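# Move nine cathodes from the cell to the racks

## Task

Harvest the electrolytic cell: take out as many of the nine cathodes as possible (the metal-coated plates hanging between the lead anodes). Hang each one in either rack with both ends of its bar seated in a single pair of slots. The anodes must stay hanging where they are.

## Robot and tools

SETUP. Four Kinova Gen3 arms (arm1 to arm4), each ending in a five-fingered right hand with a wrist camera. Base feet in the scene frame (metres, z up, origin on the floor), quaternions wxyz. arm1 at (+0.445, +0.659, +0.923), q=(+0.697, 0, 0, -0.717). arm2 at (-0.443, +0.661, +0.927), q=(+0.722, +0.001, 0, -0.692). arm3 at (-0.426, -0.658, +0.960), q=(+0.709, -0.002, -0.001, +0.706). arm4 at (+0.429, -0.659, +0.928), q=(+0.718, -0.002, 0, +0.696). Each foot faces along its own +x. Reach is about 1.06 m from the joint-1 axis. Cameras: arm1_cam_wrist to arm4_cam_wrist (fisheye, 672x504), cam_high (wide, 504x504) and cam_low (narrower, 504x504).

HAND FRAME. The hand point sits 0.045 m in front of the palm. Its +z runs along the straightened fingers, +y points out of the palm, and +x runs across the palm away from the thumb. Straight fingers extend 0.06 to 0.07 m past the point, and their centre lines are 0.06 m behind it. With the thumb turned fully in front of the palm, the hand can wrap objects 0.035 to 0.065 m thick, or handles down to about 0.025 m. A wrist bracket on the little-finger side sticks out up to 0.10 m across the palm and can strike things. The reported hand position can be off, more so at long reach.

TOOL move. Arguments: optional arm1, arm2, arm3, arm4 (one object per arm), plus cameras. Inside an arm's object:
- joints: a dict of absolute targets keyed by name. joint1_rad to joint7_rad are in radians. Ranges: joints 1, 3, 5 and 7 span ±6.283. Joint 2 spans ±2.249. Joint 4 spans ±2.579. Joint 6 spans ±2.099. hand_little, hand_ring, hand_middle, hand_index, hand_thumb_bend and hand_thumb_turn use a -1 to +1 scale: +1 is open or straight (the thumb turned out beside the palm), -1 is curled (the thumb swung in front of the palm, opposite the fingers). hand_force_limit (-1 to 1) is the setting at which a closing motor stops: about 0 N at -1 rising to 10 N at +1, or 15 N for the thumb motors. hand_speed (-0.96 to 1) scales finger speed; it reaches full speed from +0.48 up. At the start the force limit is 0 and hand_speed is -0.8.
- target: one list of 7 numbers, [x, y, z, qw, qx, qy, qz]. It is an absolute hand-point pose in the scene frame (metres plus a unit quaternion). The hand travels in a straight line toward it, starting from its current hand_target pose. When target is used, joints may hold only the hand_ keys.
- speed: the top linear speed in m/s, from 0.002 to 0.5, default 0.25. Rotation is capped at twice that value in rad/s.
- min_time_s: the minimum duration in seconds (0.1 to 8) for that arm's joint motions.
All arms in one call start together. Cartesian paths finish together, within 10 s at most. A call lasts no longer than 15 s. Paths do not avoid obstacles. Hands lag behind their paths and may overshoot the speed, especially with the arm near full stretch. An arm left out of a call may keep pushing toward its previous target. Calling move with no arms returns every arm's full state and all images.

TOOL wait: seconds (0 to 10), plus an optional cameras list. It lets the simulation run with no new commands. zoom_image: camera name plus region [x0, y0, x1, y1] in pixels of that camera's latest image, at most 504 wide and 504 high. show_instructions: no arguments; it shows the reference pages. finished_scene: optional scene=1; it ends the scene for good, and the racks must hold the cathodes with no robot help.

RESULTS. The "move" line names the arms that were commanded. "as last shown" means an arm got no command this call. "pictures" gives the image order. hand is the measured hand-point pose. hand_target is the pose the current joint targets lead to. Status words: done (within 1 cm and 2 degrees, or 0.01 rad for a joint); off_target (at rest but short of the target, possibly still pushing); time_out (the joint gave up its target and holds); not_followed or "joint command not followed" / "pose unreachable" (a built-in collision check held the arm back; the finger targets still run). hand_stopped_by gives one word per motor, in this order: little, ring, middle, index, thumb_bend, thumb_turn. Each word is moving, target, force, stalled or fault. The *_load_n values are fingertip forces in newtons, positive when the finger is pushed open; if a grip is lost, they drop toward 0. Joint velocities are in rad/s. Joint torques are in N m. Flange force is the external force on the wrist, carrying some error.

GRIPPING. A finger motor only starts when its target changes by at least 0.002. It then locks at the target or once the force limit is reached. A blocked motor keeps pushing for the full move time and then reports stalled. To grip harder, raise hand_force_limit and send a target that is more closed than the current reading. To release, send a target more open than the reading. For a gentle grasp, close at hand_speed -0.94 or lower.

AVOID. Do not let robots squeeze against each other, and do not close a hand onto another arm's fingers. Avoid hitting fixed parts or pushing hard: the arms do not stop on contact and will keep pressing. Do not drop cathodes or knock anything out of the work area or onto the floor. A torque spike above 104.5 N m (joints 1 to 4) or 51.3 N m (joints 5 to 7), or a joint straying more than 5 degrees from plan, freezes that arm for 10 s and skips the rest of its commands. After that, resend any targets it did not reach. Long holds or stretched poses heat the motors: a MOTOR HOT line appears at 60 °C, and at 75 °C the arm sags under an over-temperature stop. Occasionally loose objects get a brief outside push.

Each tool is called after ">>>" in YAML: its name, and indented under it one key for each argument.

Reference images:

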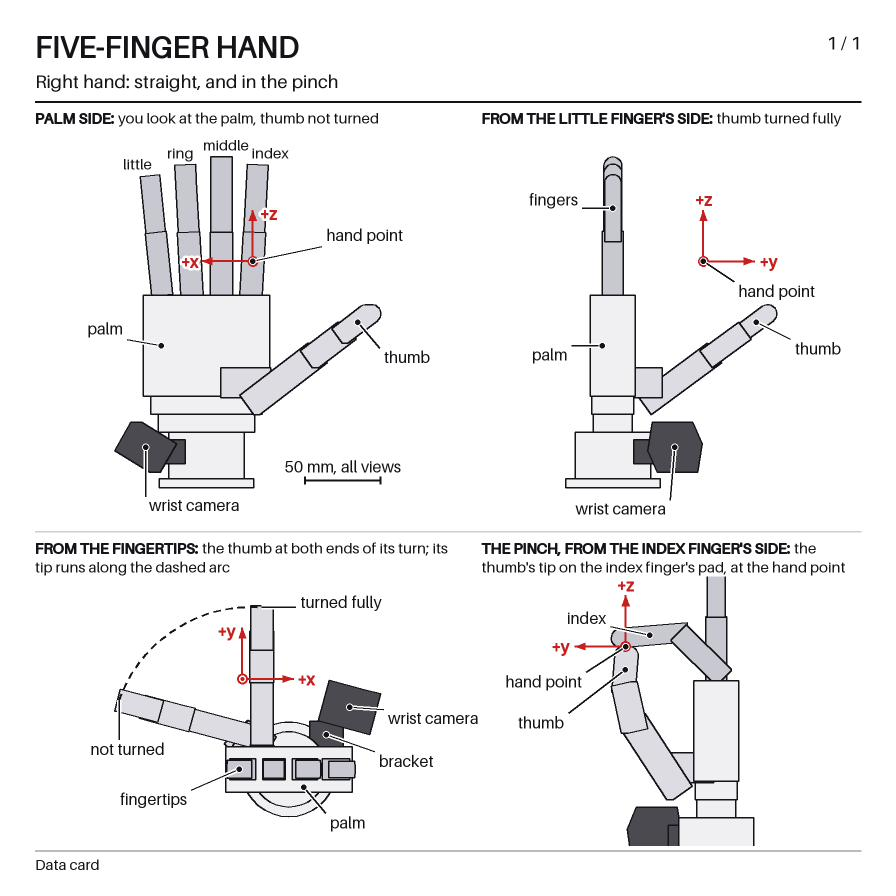

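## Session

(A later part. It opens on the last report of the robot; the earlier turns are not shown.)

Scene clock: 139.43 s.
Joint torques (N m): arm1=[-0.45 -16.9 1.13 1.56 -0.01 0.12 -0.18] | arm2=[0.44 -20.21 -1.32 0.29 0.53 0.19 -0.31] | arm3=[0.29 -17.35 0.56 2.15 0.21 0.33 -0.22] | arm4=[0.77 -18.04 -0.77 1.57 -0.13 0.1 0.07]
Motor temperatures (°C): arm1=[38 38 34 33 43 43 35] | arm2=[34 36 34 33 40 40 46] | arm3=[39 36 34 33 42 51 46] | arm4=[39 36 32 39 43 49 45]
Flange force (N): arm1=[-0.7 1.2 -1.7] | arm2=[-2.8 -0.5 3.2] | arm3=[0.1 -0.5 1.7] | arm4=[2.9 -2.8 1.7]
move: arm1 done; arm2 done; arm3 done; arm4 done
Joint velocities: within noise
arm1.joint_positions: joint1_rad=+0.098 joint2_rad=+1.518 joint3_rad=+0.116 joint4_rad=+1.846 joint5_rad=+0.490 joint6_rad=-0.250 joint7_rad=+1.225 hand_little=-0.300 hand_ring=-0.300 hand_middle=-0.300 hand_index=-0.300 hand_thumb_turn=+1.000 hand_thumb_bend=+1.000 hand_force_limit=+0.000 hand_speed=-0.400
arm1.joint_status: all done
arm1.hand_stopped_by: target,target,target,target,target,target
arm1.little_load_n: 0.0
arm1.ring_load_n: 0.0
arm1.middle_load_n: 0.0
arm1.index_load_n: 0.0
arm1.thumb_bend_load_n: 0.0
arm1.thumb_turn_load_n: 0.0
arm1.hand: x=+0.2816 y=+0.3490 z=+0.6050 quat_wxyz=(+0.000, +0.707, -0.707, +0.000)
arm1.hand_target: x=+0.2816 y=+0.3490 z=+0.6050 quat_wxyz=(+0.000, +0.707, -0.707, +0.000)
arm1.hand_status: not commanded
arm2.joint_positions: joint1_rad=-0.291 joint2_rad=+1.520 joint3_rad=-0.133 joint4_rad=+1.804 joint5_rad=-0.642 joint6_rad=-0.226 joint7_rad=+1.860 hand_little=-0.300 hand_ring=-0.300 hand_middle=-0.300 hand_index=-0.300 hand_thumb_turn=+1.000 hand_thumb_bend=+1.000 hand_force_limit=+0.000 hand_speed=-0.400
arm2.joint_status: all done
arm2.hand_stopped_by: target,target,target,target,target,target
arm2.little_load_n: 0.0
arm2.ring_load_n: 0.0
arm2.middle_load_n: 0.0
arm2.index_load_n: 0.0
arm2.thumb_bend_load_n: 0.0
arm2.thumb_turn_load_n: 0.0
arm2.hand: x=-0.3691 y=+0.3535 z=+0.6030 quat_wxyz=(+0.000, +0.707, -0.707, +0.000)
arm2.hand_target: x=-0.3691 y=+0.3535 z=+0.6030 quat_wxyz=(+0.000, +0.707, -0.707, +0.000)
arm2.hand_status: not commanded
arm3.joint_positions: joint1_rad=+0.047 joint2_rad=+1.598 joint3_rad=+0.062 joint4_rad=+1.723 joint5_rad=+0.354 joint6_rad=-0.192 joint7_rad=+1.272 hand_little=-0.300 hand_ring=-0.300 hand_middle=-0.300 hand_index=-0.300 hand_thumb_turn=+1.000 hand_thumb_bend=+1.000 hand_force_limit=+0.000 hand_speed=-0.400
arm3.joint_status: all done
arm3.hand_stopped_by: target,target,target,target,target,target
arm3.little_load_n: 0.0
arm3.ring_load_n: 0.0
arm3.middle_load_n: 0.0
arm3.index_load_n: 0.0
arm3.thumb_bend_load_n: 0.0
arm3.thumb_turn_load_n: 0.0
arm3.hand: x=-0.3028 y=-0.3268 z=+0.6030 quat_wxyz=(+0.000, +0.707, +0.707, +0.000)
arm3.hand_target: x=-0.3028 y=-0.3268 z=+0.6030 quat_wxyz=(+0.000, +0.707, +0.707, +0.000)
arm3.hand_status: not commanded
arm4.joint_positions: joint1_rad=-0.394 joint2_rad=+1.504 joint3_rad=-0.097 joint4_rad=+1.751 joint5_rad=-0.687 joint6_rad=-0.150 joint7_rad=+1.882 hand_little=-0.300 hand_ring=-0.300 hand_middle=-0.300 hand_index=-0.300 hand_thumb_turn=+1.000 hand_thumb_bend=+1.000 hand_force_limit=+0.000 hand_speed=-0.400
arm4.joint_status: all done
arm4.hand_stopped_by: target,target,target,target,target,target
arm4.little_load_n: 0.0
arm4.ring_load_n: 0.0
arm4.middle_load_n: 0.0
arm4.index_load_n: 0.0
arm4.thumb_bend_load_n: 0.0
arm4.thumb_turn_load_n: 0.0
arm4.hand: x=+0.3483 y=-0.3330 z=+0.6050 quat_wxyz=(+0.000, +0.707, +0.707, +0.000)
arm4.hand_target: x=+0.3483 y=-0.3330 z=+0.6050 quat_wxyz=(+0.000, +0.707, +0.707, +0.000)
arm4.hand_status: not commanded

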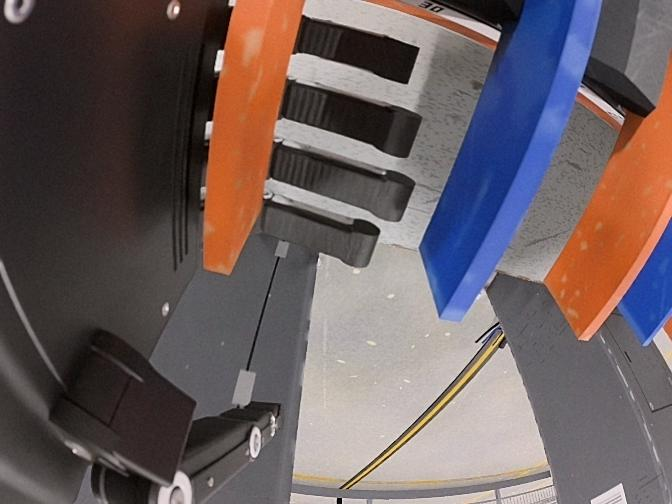

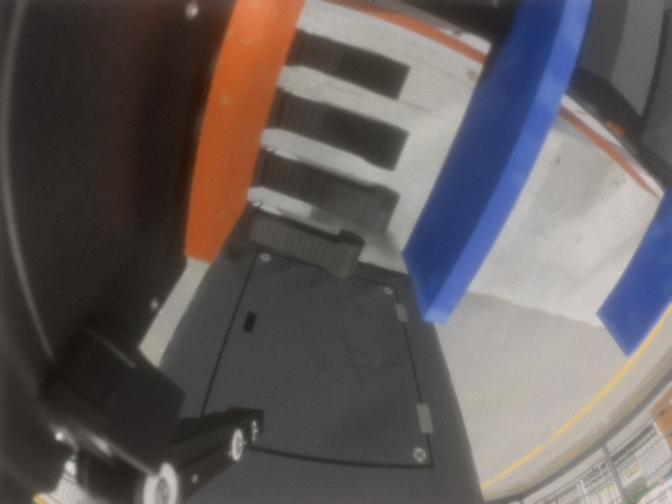

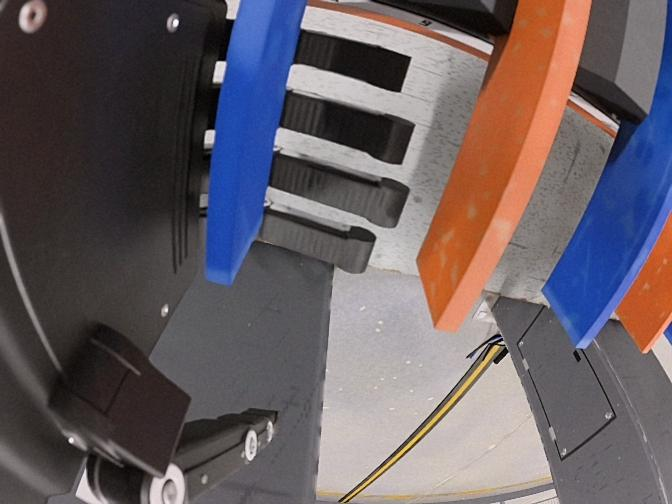

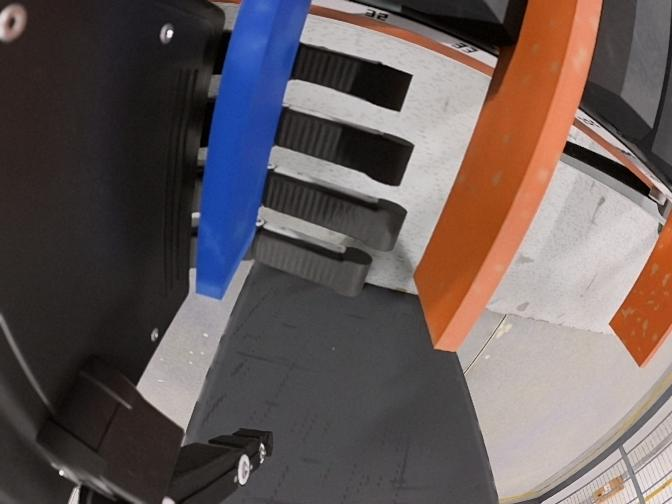

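>>> move:
  arm1: {"target": [0.2816, 0.349, 0.630, 0, 0.7071, -0.7071, 0], "speed": 0.06}
  arm2: {"target": [-0.3691, 0.3535, 0.628, 0, 0.7071, -0.7071, 0], "speed": 0.06}
  arm3: {"target": [-0.3028, -0.3268, 0.628, 0, 0.7071, 0.7071, 0], "speed": 0.06}
  arm4: {"target": [0.3483, -0.333, 0.630, 0, 0.7071, 0.7071, 0], "speed": 0.06}
  cameras: []

>>> move:
  arm1: {"target": [0.2816, 0.349, 0.960, 0, 0.7071, -0.7071, 0], "speed": 0.3}
  arm2: {"target": [-0.3691, 0.3535, 0.958, 0, 0.7071, -0.7071, 0], "speed": 0.3}
  arm3: {"target": [-0.3028, -0.3268, 0.958, 0, 0.7071, 0.7071, 0], "speed": 0.3}
  arm4: {"target": [0.3483, -0.333, 0.960, 0, 0.7071, 0.7071, 0], "speed": 0.3}
  cameras: ["cam_high", "cam_low", "arm1_cam_wrist", "arm2_cam_wrist", "arm3_cam_wrist", "arm4_cam_wrist"]

Scene clock: 141.23 s.
Joint torques (N m): arm1=[5.46 -27.64 12.9 0.69 -1.52 1.6 -0.39] | arm2=[8.84 -26.49 13.37 6.84 -1.41 -2.85 -0.53] | arm3=[1.86 -27.08 4.31 2.19 -0.36 0.28 -0.37] | arm4=[4.8 -25.43 5.82 4.15 -0.83 -1.87 -0.11]
Motor temperatures (°C): arm1=[38 38 34 33 43 43 35] | arm2=[34 36 34 33 40 40 46] | arm3=[39 36 34 33 42 51 46] | arm4=[39 36 32 39 43 49 45]
Flange force (N): arm1=[-1.6 -15.8 23.2] | arm2=[-3.5 -24.6 32.7] | arm3=[-1.5 -4.4 25.0] | arm4=[2.8 -13.5 25.0]
move: arm1 done; arm2 done; arm3 done; arm4 done
Joint velocities: within noise
arm1.joint_positions: joint1_rad=+0.101 joint2_rad=+1.456 joint3_rad=+0.114 joint4_rad=+1.899 joint5_rad=+0.498 joint6_rad=-0.241 joint7_rad=+1.227 hand_little=-0.300 hand_ring=-0.300 hand_middle=-0.299 hand_index=-0.300 hand_thumb_turn=+1.000 hand_thumb_bend=+1.000 hand_force_limit=+0.000 hand_speed=-0.400
arm1.joint_status: not commanded
arm1.hand_stopped_by: target,target,target,target,target,target
arm1.little_load_n: 4.0
arm1.ring_load_n: 3.5
arm1.middle_load_n: 4.5
arm1.index_load_n: 0.0
arm1.thumb_bend_load_n: 0.0
arm1.thumb_turn_load_n: 0.0
arm1.hand: x=+0.2816 y=+0.3490 z=+0.6300 quat_wxyz=(+0.000, +0.707, -0.707, +0.000)
arm1.hand_target: x=+0.2816 y=+0.3490 z=+0.6300 quat_wxyz=(+0.000, +0.707, -0.707, +0.000)
arm1.hand_status: done (0.000 m and 0.0 deg from the pose sent, 0.025 m and 0.0 deg at the start)
arm2.joint_positions: joint1_rad=-0.295 joint2_rad=+1.459 joint3_rad=-0.130 joint4_rad=+1.858 joint5_rad=-0.650 joint6_rad=-0.218 joint7_rad=+1.857 hand_little=-0.300 hand_ring=-0.300 hand_middle=-0.300 hand_index=-0.300 hand_thumb_turn=+1.000 hand_thumb_bend=+1.000 hand_force_limit=+0.000 hand_speed=-0.400
arm2.joint_status: not commanded
arm2.hand_stopped_by: target,target,target,target,target,target
arm2.little_load_n: 4.0
arm2.ring_load_n: 3.5
arm2.middle_load_n: 4.0
arm2.index_load_n: 0.0
arm2.thumb_bend_load_n: 0.0
arm2.thumb_turn_load_n: 0.0
arm2.hand: x=-0.3691 y=+0.3535 z=+0.6280 quat_wxyz=(+0.000, +0.707, -0.707, +0.000)
arm2.hand_target: x=-0.3691 y=+0.3535 z=+0.6280 quat_wxyz=(+0.000, +0.707, -0.707, +0.000)
arm2.hand_status: done (0.000 m and 0.0 deg from the pose sent, 0.025 m and 0.0 deg at the start)
arm3.joint_positions: joint1_rad=+0.047 joint2_rad=+1.539 joint3_rad=+0.063 joint4_rad=+1.782 joint5_rad=+0.357 joint6_rad=-0.192 joint7_rad=+1.274 hand_little=-0.300 hand_ring=-0.300 hand_middle=-0.300 hand_index=-0.300 hand_thumb_turn=+1.000 hand_thumb_bend=+1.000 hand_force_limit=+0.000 hand_speed=-0.400
arm3.joint_status: not commanded
arm3.hand_stopped_by: target,target,target,target,target,target
arm3.little_load_n: 5.5
arm3.ring_load_n: 4.5
arm3.middle_load_n: 3.0
arm3.index_load_n: 0.0
arm3.thumb_bend_load_n: 0.0
arm3.thumb_turn_load_n: 0.0
arm3.hand: x=-0.3028 y=-0.3268 z=+0.6280 quat_wxyz=(+0.000, +0.707, +0.707, +0.000)
arm3.hand_target: x=-0.3028 y=-0.3268 z=+0.6280 quat_wxyz=(+0.000, +0.707, +0.707, +0.000)
arm3.hand_status: done (0.000 m and 0.0 deg from the pose sent, 0.025 m and 0.0 deg at the start)
arm4.joint_positions: joint1_rad=-0.399 joint2_rad=+1.444 joint3_rad=-0.092 joint4_rad=+1.804 joint5_rad=-0.693 joint6_rad=-0.141 joint7_rad=+1.880 hand_little=-0.300 hand_ring=-0.300 hand_middle=-0.300 hand_index=-0.300 hand_thumb_turn=+1.000 hand_thumb_bend=+1.000 hand_force_limit=+0.000 hand_speed=-0.400
arm4.joint_status: not commanded
arm4.hand_stopped_by: target,target,target,target,target,target
arm4.little_load_n: 4.5
arm4.ring_load_n: 3.5
arm4.middle_load_n: 3.0
arm4.index_load_n: 0.0
arm4.thumb_bend_load_n: 0.0
arm4.thumb_turn_load_n: 0.0
arm4.hand: x=+0.3483 y=-0.3330 z=+0.6300 quat_wxyz=(+0.000, +0.707, +0.707, +0.000)
arm4.hand_target: x=+0.3483 y=-0.3330 z=+0.6300 quat_wxyz=(+0.000, +0.707, +0.707, +0.000)
arm4.hand_status: done (0.000 m and 0.0 deg from the pose sent, 0.025 m and 0.0 deg at the start)

Scene clock: 143.00 s.
Joint torques (N m): arm1=[-0.98 -21.48 -2.52 -9.63 0.56 -1.34 -0.1] | arm2=[1.22 -23.44 4.27 -10.25 0.97 -1.78 -0.1] | arm3=[-0.18 -23.87 -1.78 -8.25 0.79 -1.55 -0.08] | arm4=[1.48 -22.03 4.6 -8.15 0.34 -1.92 0.13]
Motor temperatures (°C): arm1=[38 38 34 33 43 43 35] | arm2=[34 36 34 33 40 40 46] | arm3=[39 36 34 33 42 51 46] | arm4=[39 36 32 39 43 49 45]
Flange force (N): arm1=[-7.1 1.0 18.7] | arm2=[-8.3 -1.0 26.0] | arm3=[-5.0 -0.4 21.9] | arm4=[-2.9 -3.7 17.8]
move: arm1 done; arm2 done; arm3 done; arm4 done
Joint velocities: within noise
arm1.joint_positions: joint1_rad=+0.461 joint2_rad=+0.574 joint3_rad=-0.357 joint4_rad=+2.138 joint5_rad=+0.409 joint6_rad=+0.495 joint7_rad=+1.391 hand_little=-0.300 hand_ring=-0.300 hand_middle=-0.299 hand_index=-0.300 hand_thumb_turn=+1.000 hand_thumb_bend=+1.000 hand_force_limit=+0.000 hand_speed=-0.400
arm1.joint_status: not commanded
arm1.hand_stopped_by: target,target,target,target,target,target
arm1.little_load_n: 1.5
arm1.ring_load_n: 2.0
arm1.middle_load_n: 5.0
arm1.index_load_n: 0.0
arm1.thumb_bend_load_n: 0.0
arm1.thumb_turn_load_n: 0.0
arm1.hand: x=+0.2816 y=+0.3490 z=+0.9600 quat_wxyz=(+0.000, +0.707, -0.707, +0.000)
arm1.hand_target: x=+0.2816 y=+0.3490 z=+0.9600 quat_wxyz=(+0.000, +0.707, -0.707, +0.000)
arm1.hand_status: done (0.000 m and 0.0 deg from the pose sent, 0.330 m and 0.0 deg at the start)
arm2.joint_positions: joint1_rad=-0.722 joint2_rad=+0.621 joint3_rad=+0.440 joint4_rad=+2.139 joint5_rad=-0.549 joint6_rad=+0.491 joint7_rad=+1.667 hand_little=-0.300 hand_ring=-0.300 hand_middle=-0.299 hand_index=-0.300 hand_thumb_turn=+1.000 hand_thumb_bend=+1.000 hand_force_limit=+0.000 hand_speed=-0.400
arm2.joint_status: not commanded
arm2.hand_stopped_by: target,target,target,target,target,target
arm2.little_load_n: 1.0
arm2.ring_load_n: 2.5
arm2.middle_load_n: 4.0
arm2.index_load_n: 0.0
arm2.thumb_bend_load_n: 0.0
arm2.thumb_turn_load_n: 0.0
arm2.hand: x=-0.3691 y=+0.3535 z=+0.9580 quat_wxyz=(+0.000, +0.707, -0.707, +0.000)
arm2.hand_target: x=-0.3691 y=+0.3535 z=+0.9580 quat_wxyz=(+0.000, +0.707, -0.707, +0.000)
arm2.hand_status: done (0.000 m and 0.0 deg from the pose sent, 0.330 m and 0.0 deg at the start)
arm3.joint_positions: joint1_rad=+0.253 joint2_rad=+0.671 joint3_rad=-0.206 joint4_rad=+2.125 joint5_rad=+0.343 joint6_rad=+0.374 joint7_rad=+1.345 hand_little=-0.300 hand_ring=-0.300 hand_middle=-0.300 hand_index=-0.300 hand_thumb_turn=+1.000 hand_thumb_bend=+1.000 hand_force_limit=+0.000 hand_speed=-0.400
arm3.joint_status: not commanded
arm3.hand_stopped_by: target,target,target,target,target,target
arm3.little_load_n: 3.5
arm3.ring_load_n: 4.0
arm3.middle_load_n: 4.5
arm3.index_load_n: 0.0
arm3.thumb_bend_load_n: 0.0
arm3.thumb_turn_load_n: 0.0
arm3.hand: x=-0.3028 y=-0.3268 z=+0.9580 quat_wxyz=(+0.000, +0.707, +0.707, +0.000)
arm3.hand_target: x=-0.3028 y=-0.3268 z=+0.9580 quat_wxyz=(+0.000, +0.707, +0.707, +0.000)
arm3.hand_status: done (0.000 m and 0.0 deg from the pose sent, 0.330 m and 0.0 deg at the start)
arm4.joint_positions: joint1_rad=-0.792 joint2_rad=+0.641 joint3_rad=+0.453 joint4_rad=+2.074 joint5_rad=-0.540 joint6_rad=+0.538 joint7_rad=+1.656 hand_little=-0.300 hand_ring=-0.300 hand_middle=-0.300 hand_index=-0.300 hand_thumb_turn=+1.000 hand_thumb_bend=+1.000 hand_force_limit=+0.000 hand_speed=-0.400
arm4.joint_status: not commanded
arm4.hand_stopped_by: target,target,target,target,target,target
arm4.little_load_n: 3.0
arm4.ring_load_n: 3.5
arm4.middle_load_n: 2.5
arm4.index_load_n: 0.0
arm4.thumb_bend_load_n: -0.5
arm4.thumb_turn_load_n: 0.0
arm4.hand: x=+0.3483 y=-0.3330 z=+0.9600 quat_wxyz=(+0.000, +0.707, +0.707, +0.000)
arm4.hand_target: x=+0.3483 y=-0.3330 z=+0.9600 quat_wxyz=(+0.000, +0.707, +0.707, +0.000)
arm4.hand_status: done (0.000 m and 0.0 deg from the pose sent, 0.330 m and 0.0 deg at the start)
pictures: arm1_cam_wrist, arm2_cam_wrist, arm3_cam_wrist, arm4_cam_wrist, cam_high, cam_low

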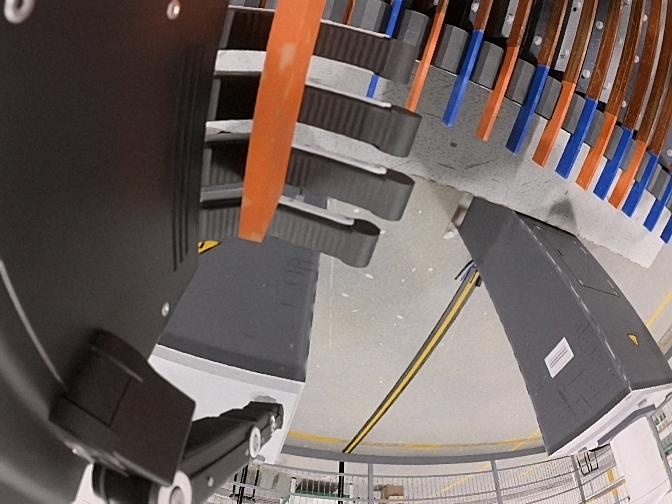

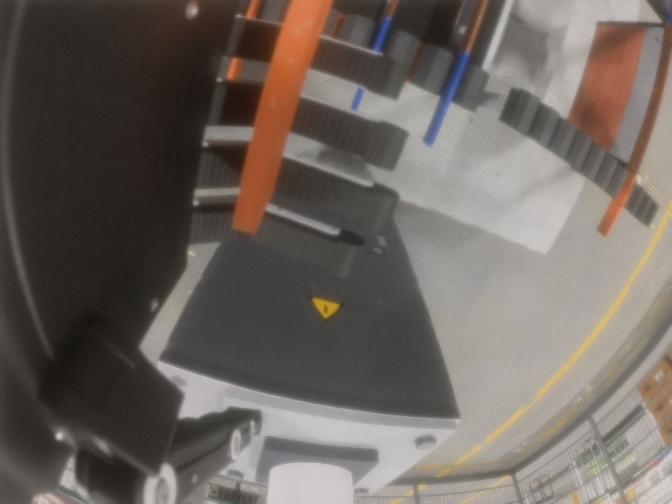

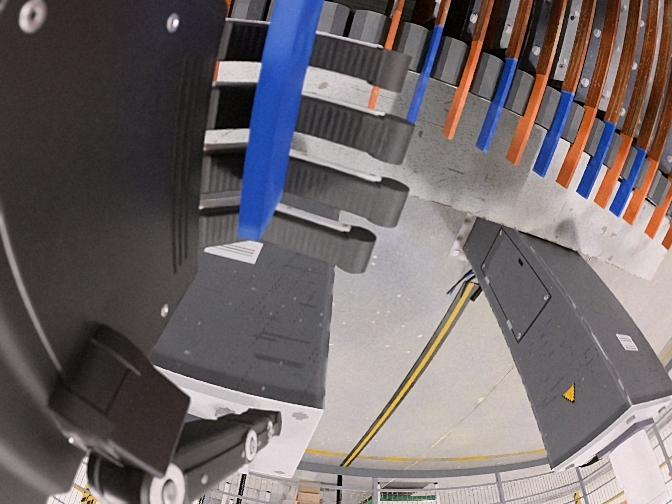

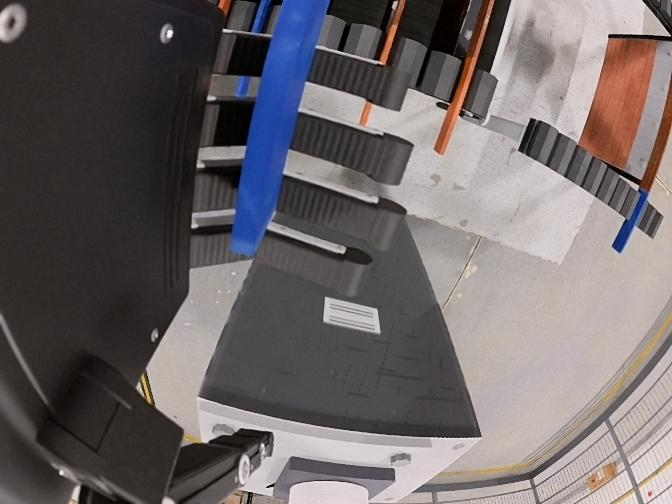

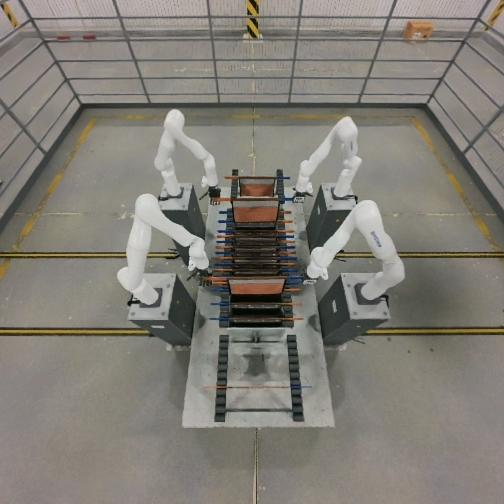

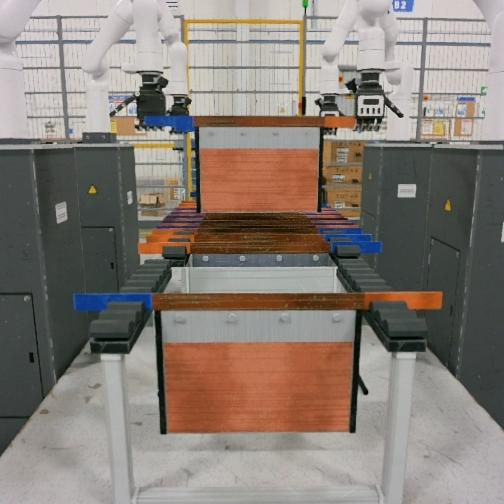

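>>> move:
  arm1: {"target": [0.8196, 0.322, 0.925, 0, 0.7071, -0.7071, 0], "speed": 0.3}
  arm2: {"target": [-0.8606, 0.3535, 0.923, 0, 0.7071, -0.7071, 0], "speed": 0.3}
  arm3: {"target": [-0.7951, -0.3265, 0.923, 0, 0.7071, 0.7071, 0], "speed": 0.3}
  arm4: {"target": [0.8706, -0.360, 0.925, 0, 0.7071, 0.7071, 0], "speed": 0.3}
  cameras: ["cam_high", "cam_low", "arm1_cam_wrist", "arm2_cam_wrist", "arm3_cam_wrist", "arm4_cam_wrist"]

>>> zoom_image:
  camera: "cam_low"
  region: [40, 130, 260, 310]

>>> zoom_image:
  camera: "cam_low"
  region: [260, 130, 480, 310]

>>> zoom_image:
  camera: "cam_high"
  region: [210, 140, 300, 210]

>>> zoom_image:
  camera: "cam_high"
  region: [190, 330, 330, 420]

>>> zoom_image:
  camera: "arm1_cam_wrist"
  region: [180, 0, 520, 260]

>>> zoom_image:
  camera: "arm4_cam_wrist"
  region: [180, 0, 520, 260]

>>> zoom_image:
  camera: "arm2_cam_wrist"
  region: [180, 0, 520, 260]

>>> zoom_image:
  camera: "arm3_cam_wrist"
  region: [180, 0, 520, 260]

Scene clock: 147.77 s.
Joint torques (N m): arm1=[0.51 -31.93 -1.61 -10.76 0.63 0.44 -0.1] | arm2=[-0.21 -31.37 2.65 -10.88 0.42 -0.51 -0.31] | arm3=[1.12 -33.33 0.59 -9.4 1.02 0.8 -0.34] | arm4=[0.13 -30.24 2.95 -9.02 -0.22 -0.79 0.15]
Motor temperatures (°C): arm1=[38 38 34 33 43 43 35] | arm2=[34 36 34 33 40 40 46] | arm3=[39 36 34 33 42 51 46] | arm4=[39 36 32 39 43 49 45]
Flange force (N): arm1=[-2.7 2.1 18.9] | arm2=[-3.2 -2.7 25.1] | arm3=[-0.6 -1.5 23.0] | arm4=[2.3 1.7 20.6]
move: arm1 done; arm2 done; arm3 done; arm4 done
Joint velocities: within noise
arm1.joint_positions: joint1_rad=-0.788 joint2_rad=+0.944 joint3_rad=-0.281 joint4_rad=+1.375 joint5_rad=+0.299 joint6_rad=+0.863 joint7_rad=+0.444 hand_little=-0.300 hand_ring=-0.300 hand_middle=-0.299 hand_index=-0.300 hand_thumb_turn=+1.000 hand_thumb_bend=+1.000 hand_force_limit=+0.000 hand_speed=-0.400
arm1.joint_status: not commanded
arm1.hand_stopped_by: target,target,target,target,target,target
arm1.little_load_n: 1.5
arm1.ring_load_n: 2.5
arm1.middle_load_n: 4.0
arm1.index_load_n: 0.5
arm1.thumb_bend_load_n: -0.5
arm1.thumb_turn_load_n: 0.0
arm1.hand: x=+0.8195 y=+0.3220 z=+0.9250 quat_wxyz=(+0.000, +0.707, -0.707, +0.000)
arm1.hand_target: x=+0.8196 y=+0.3220 z=+0.9250 quat_wxyz=(+0.000, +0.707, -0.707, +0.000)
arm1.hand_status: done (0.000 m and 0.0 deg from the pose sent, 0.540 m and 0.0 deg at the start)
arm2.joint_positions: joint1_rad=+0.602 joint2_rad=+0.842 joint3_rad=+0.324 joint4_rad=+1.708 joint5_rad=-0.400 joint6_rad=+0.655 joint7_rad=+2.674 hand_little=-0.300 hand_ring=-0.300 hand_middle=-0.299 hand_index=-0.300 hand_thumb_turn=+1.000 hand_thumb_bend=+1.000 hand_force_limit=+0.000 hand_speed=-0.400
arm2.joint_status: not commanded
arm2.hand_stopped_by: target,target,target,target,target,target
arm2.little_load_n: 0.5
arm2.ring_load_n: 2.5
arm2.middle_load_n: 4.5
arm2.index_load_n: 0.0
arm2.thumb_bend_load_n: 0.0
arm2.thumb_turn_load_n: 0.0
arm2.hand: x=-0.8606 y=+0.3534 z=+0.9230 quat_wxyz=(+0.000, +0.707, -0.707, +0.000)
arm2.hand_target: x=-0.8606 y=+0.3535 z=+0.9230 quat_wxyz=(+0.000, +0.707, -0.707, +0.000)
arm2.hand_status: done (0.000 m and 0.0 deg from the pose sent, 0.493 m and 0.0 deg at the start)
arm3.joint_positions: joint1_rad=-0.856 joint2_rad=+0.979 joint3_rad=-0.111 joint4_rad=+1.424 joint5_rad=+0.136 joint6_rad=+0.741 joint7_rad=+0.557 hand_little=-0.300 hand_ring=-0.300 hand_middle=-0.300 hand_index=-0.300 hand_thumb_turn=+1.000 hand_thumb_bend=+1.000 hand_force_limit=+0.000 hand_speed=-0.400
arm3.joint_status: not commanded
arm3.hand_stopped_by: target,target,target,target,target,target
arm3.little_load_n: 5.0
arm3.ring_load_n: 3.5
arm3.middle_load_n: 2.5
arm3.index_load_n: 0.0
arm3.thumb_bend_load_n: 0.0
arm3.thumb_turn_load_n: 0.0
arm3.hand: x=-0.7951 y=-0.3265 z=+0.9230 quat_wxyz=(+0.000, +0.707, +0.707, +0.000)
arm3.hand_target: x=-0.7951 y=-0.3265 z=+0.9230 quat_wxyz=(+0.000, +0.707, +0.707, +0.000)
arm3.hand_status: done (0.000 m and 0.0 deg from the pose sent, 0.494 m and 0.0 deg at the start)
arm4.joint_positions: joint1_rad=+0.573 joint2_rad=+0.862 joint3_rad=+0.335 joint4_rad=+1.660 joint5_rad=-0.409 joint6_rad=+0.690 joint7_rad=+2.721 hand_little=-0.300 hand_ring=-0.300 hand_middle=-0.300 hand_index=-0.300 hand_thumb_turn=+1.000 hand_thumb_bend=+1.000 hand_force_limit=+0.000 hand_speed=-0.400
arm4.joint_status: not commanded
arm4.hand_stopped_by: target,target,target,target,target,target
arm4.little_load_n: 3.0
arm4.ring_load_n: 4.0
arm4.middle_load_n: 2.5
arm4.index_load_n: 0.0
arm4.thumb_bend_load_n: -0.5
arm4.thumb_turn_load_n: 0.0
arm4.hand: x=+0.8706 y=-0.3600 z=+0.9250 quat_wxyz=(+0.000, +0.707, +0.707, +0.000)
arm4.hand_target: x=+0.8706 y=-0.3600 z=+0.9250 quat_wxyz=(+0.000, +0.707, +0.707, +0.000)
arm4.hand_status: done (0.000 m and 0.0 deg from the pose sent, 0.524 m and 0.0 deg at the start)
pictures: arm1_cam_wrist, arm2_cam_wrist, arm3_cam_wrist, arm4_cam_wrist, cam_high, cam_low

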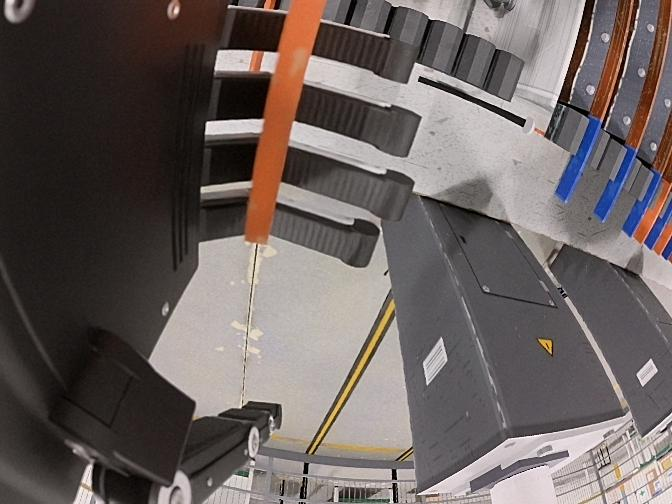

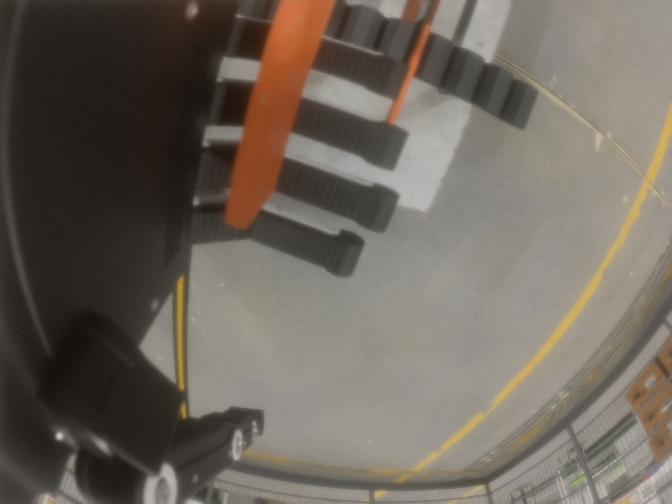

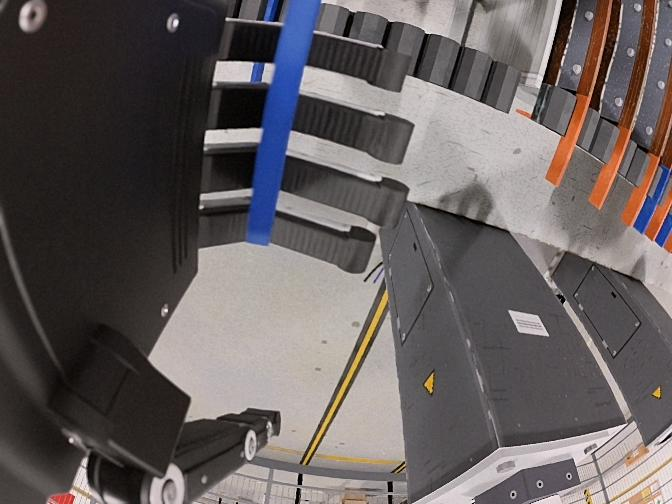

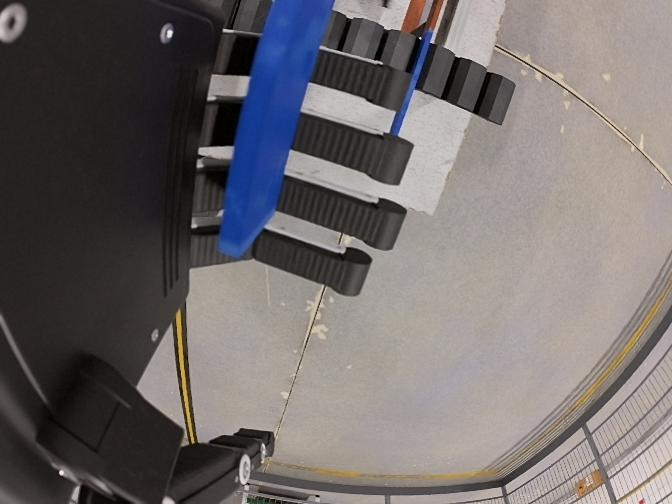

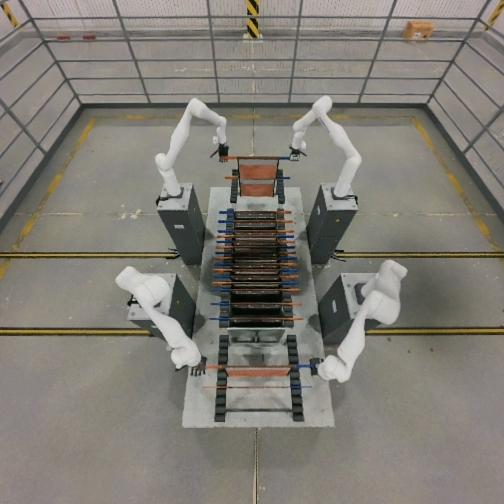

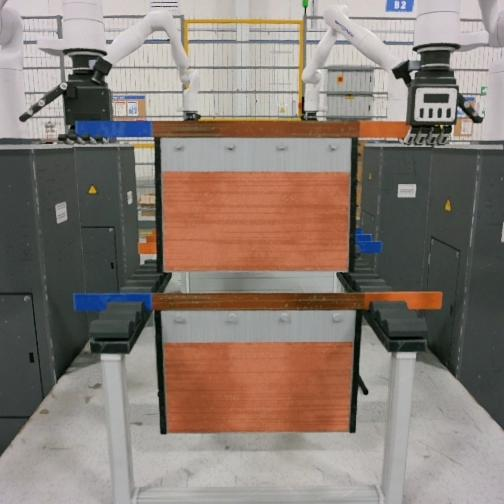

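Scaled by 2.291 from the camera's image (finer frame: 720x720).

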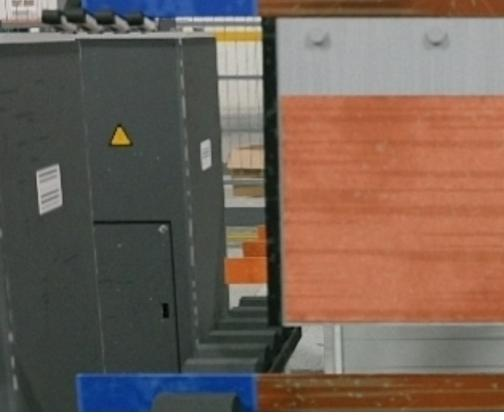

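Scaled by 2.291 from the camera's image (finer frame: 720x720).

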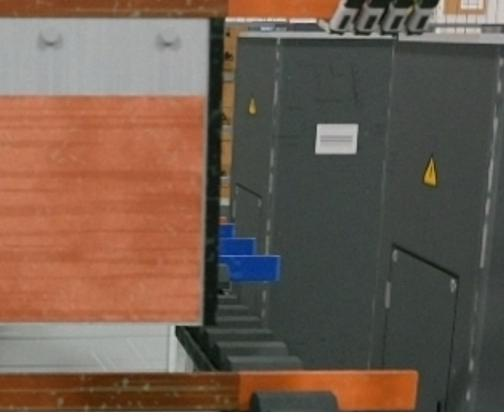

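Scaled by 5.600 from the camera's image (finer frame: 720x720).

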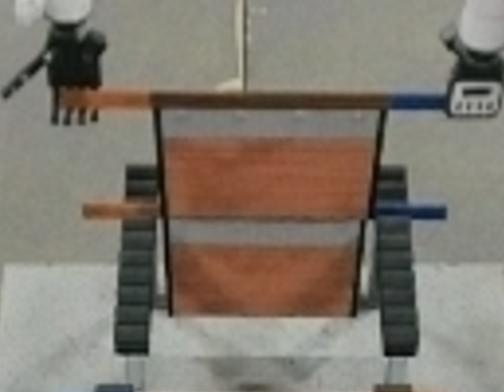

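Scaled by 3.600 from the camera's image (finer frame: 720x720).

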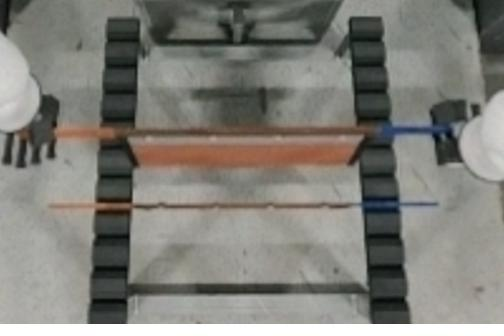

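Scaled by 1.482 from the camera's image (finer frame: 960x720).

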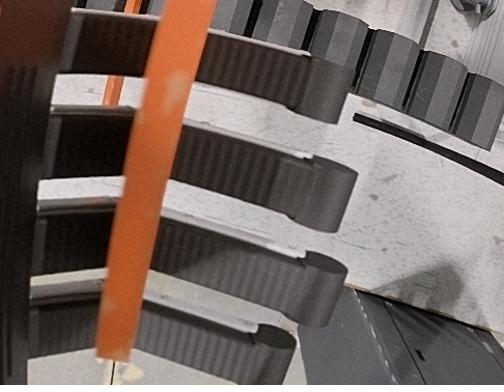

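Scaled by 1.482 from the camera's image (finer frame: 960x720).

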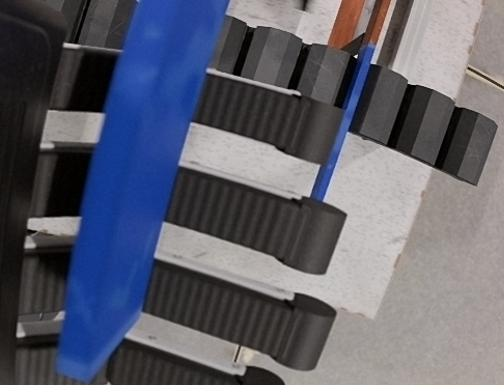

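Scaled by 1.482 from the camera's image (finer frame: 960x720).

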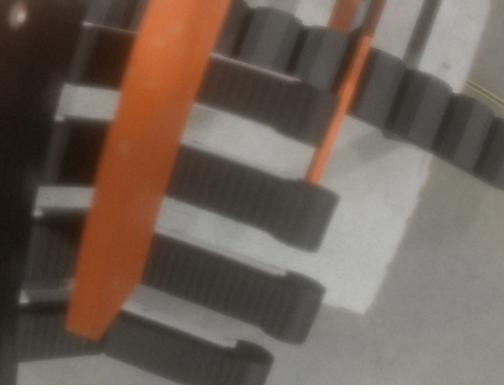

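Scaled by 1.482 from the camera's image (finer frame: 960x720).

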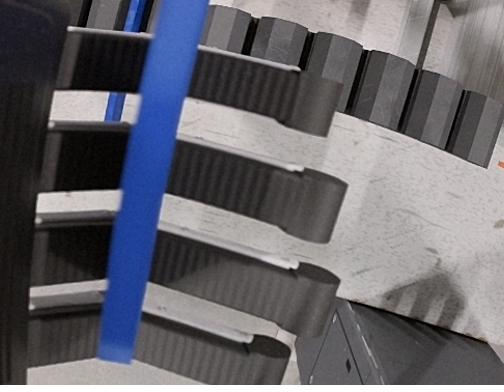

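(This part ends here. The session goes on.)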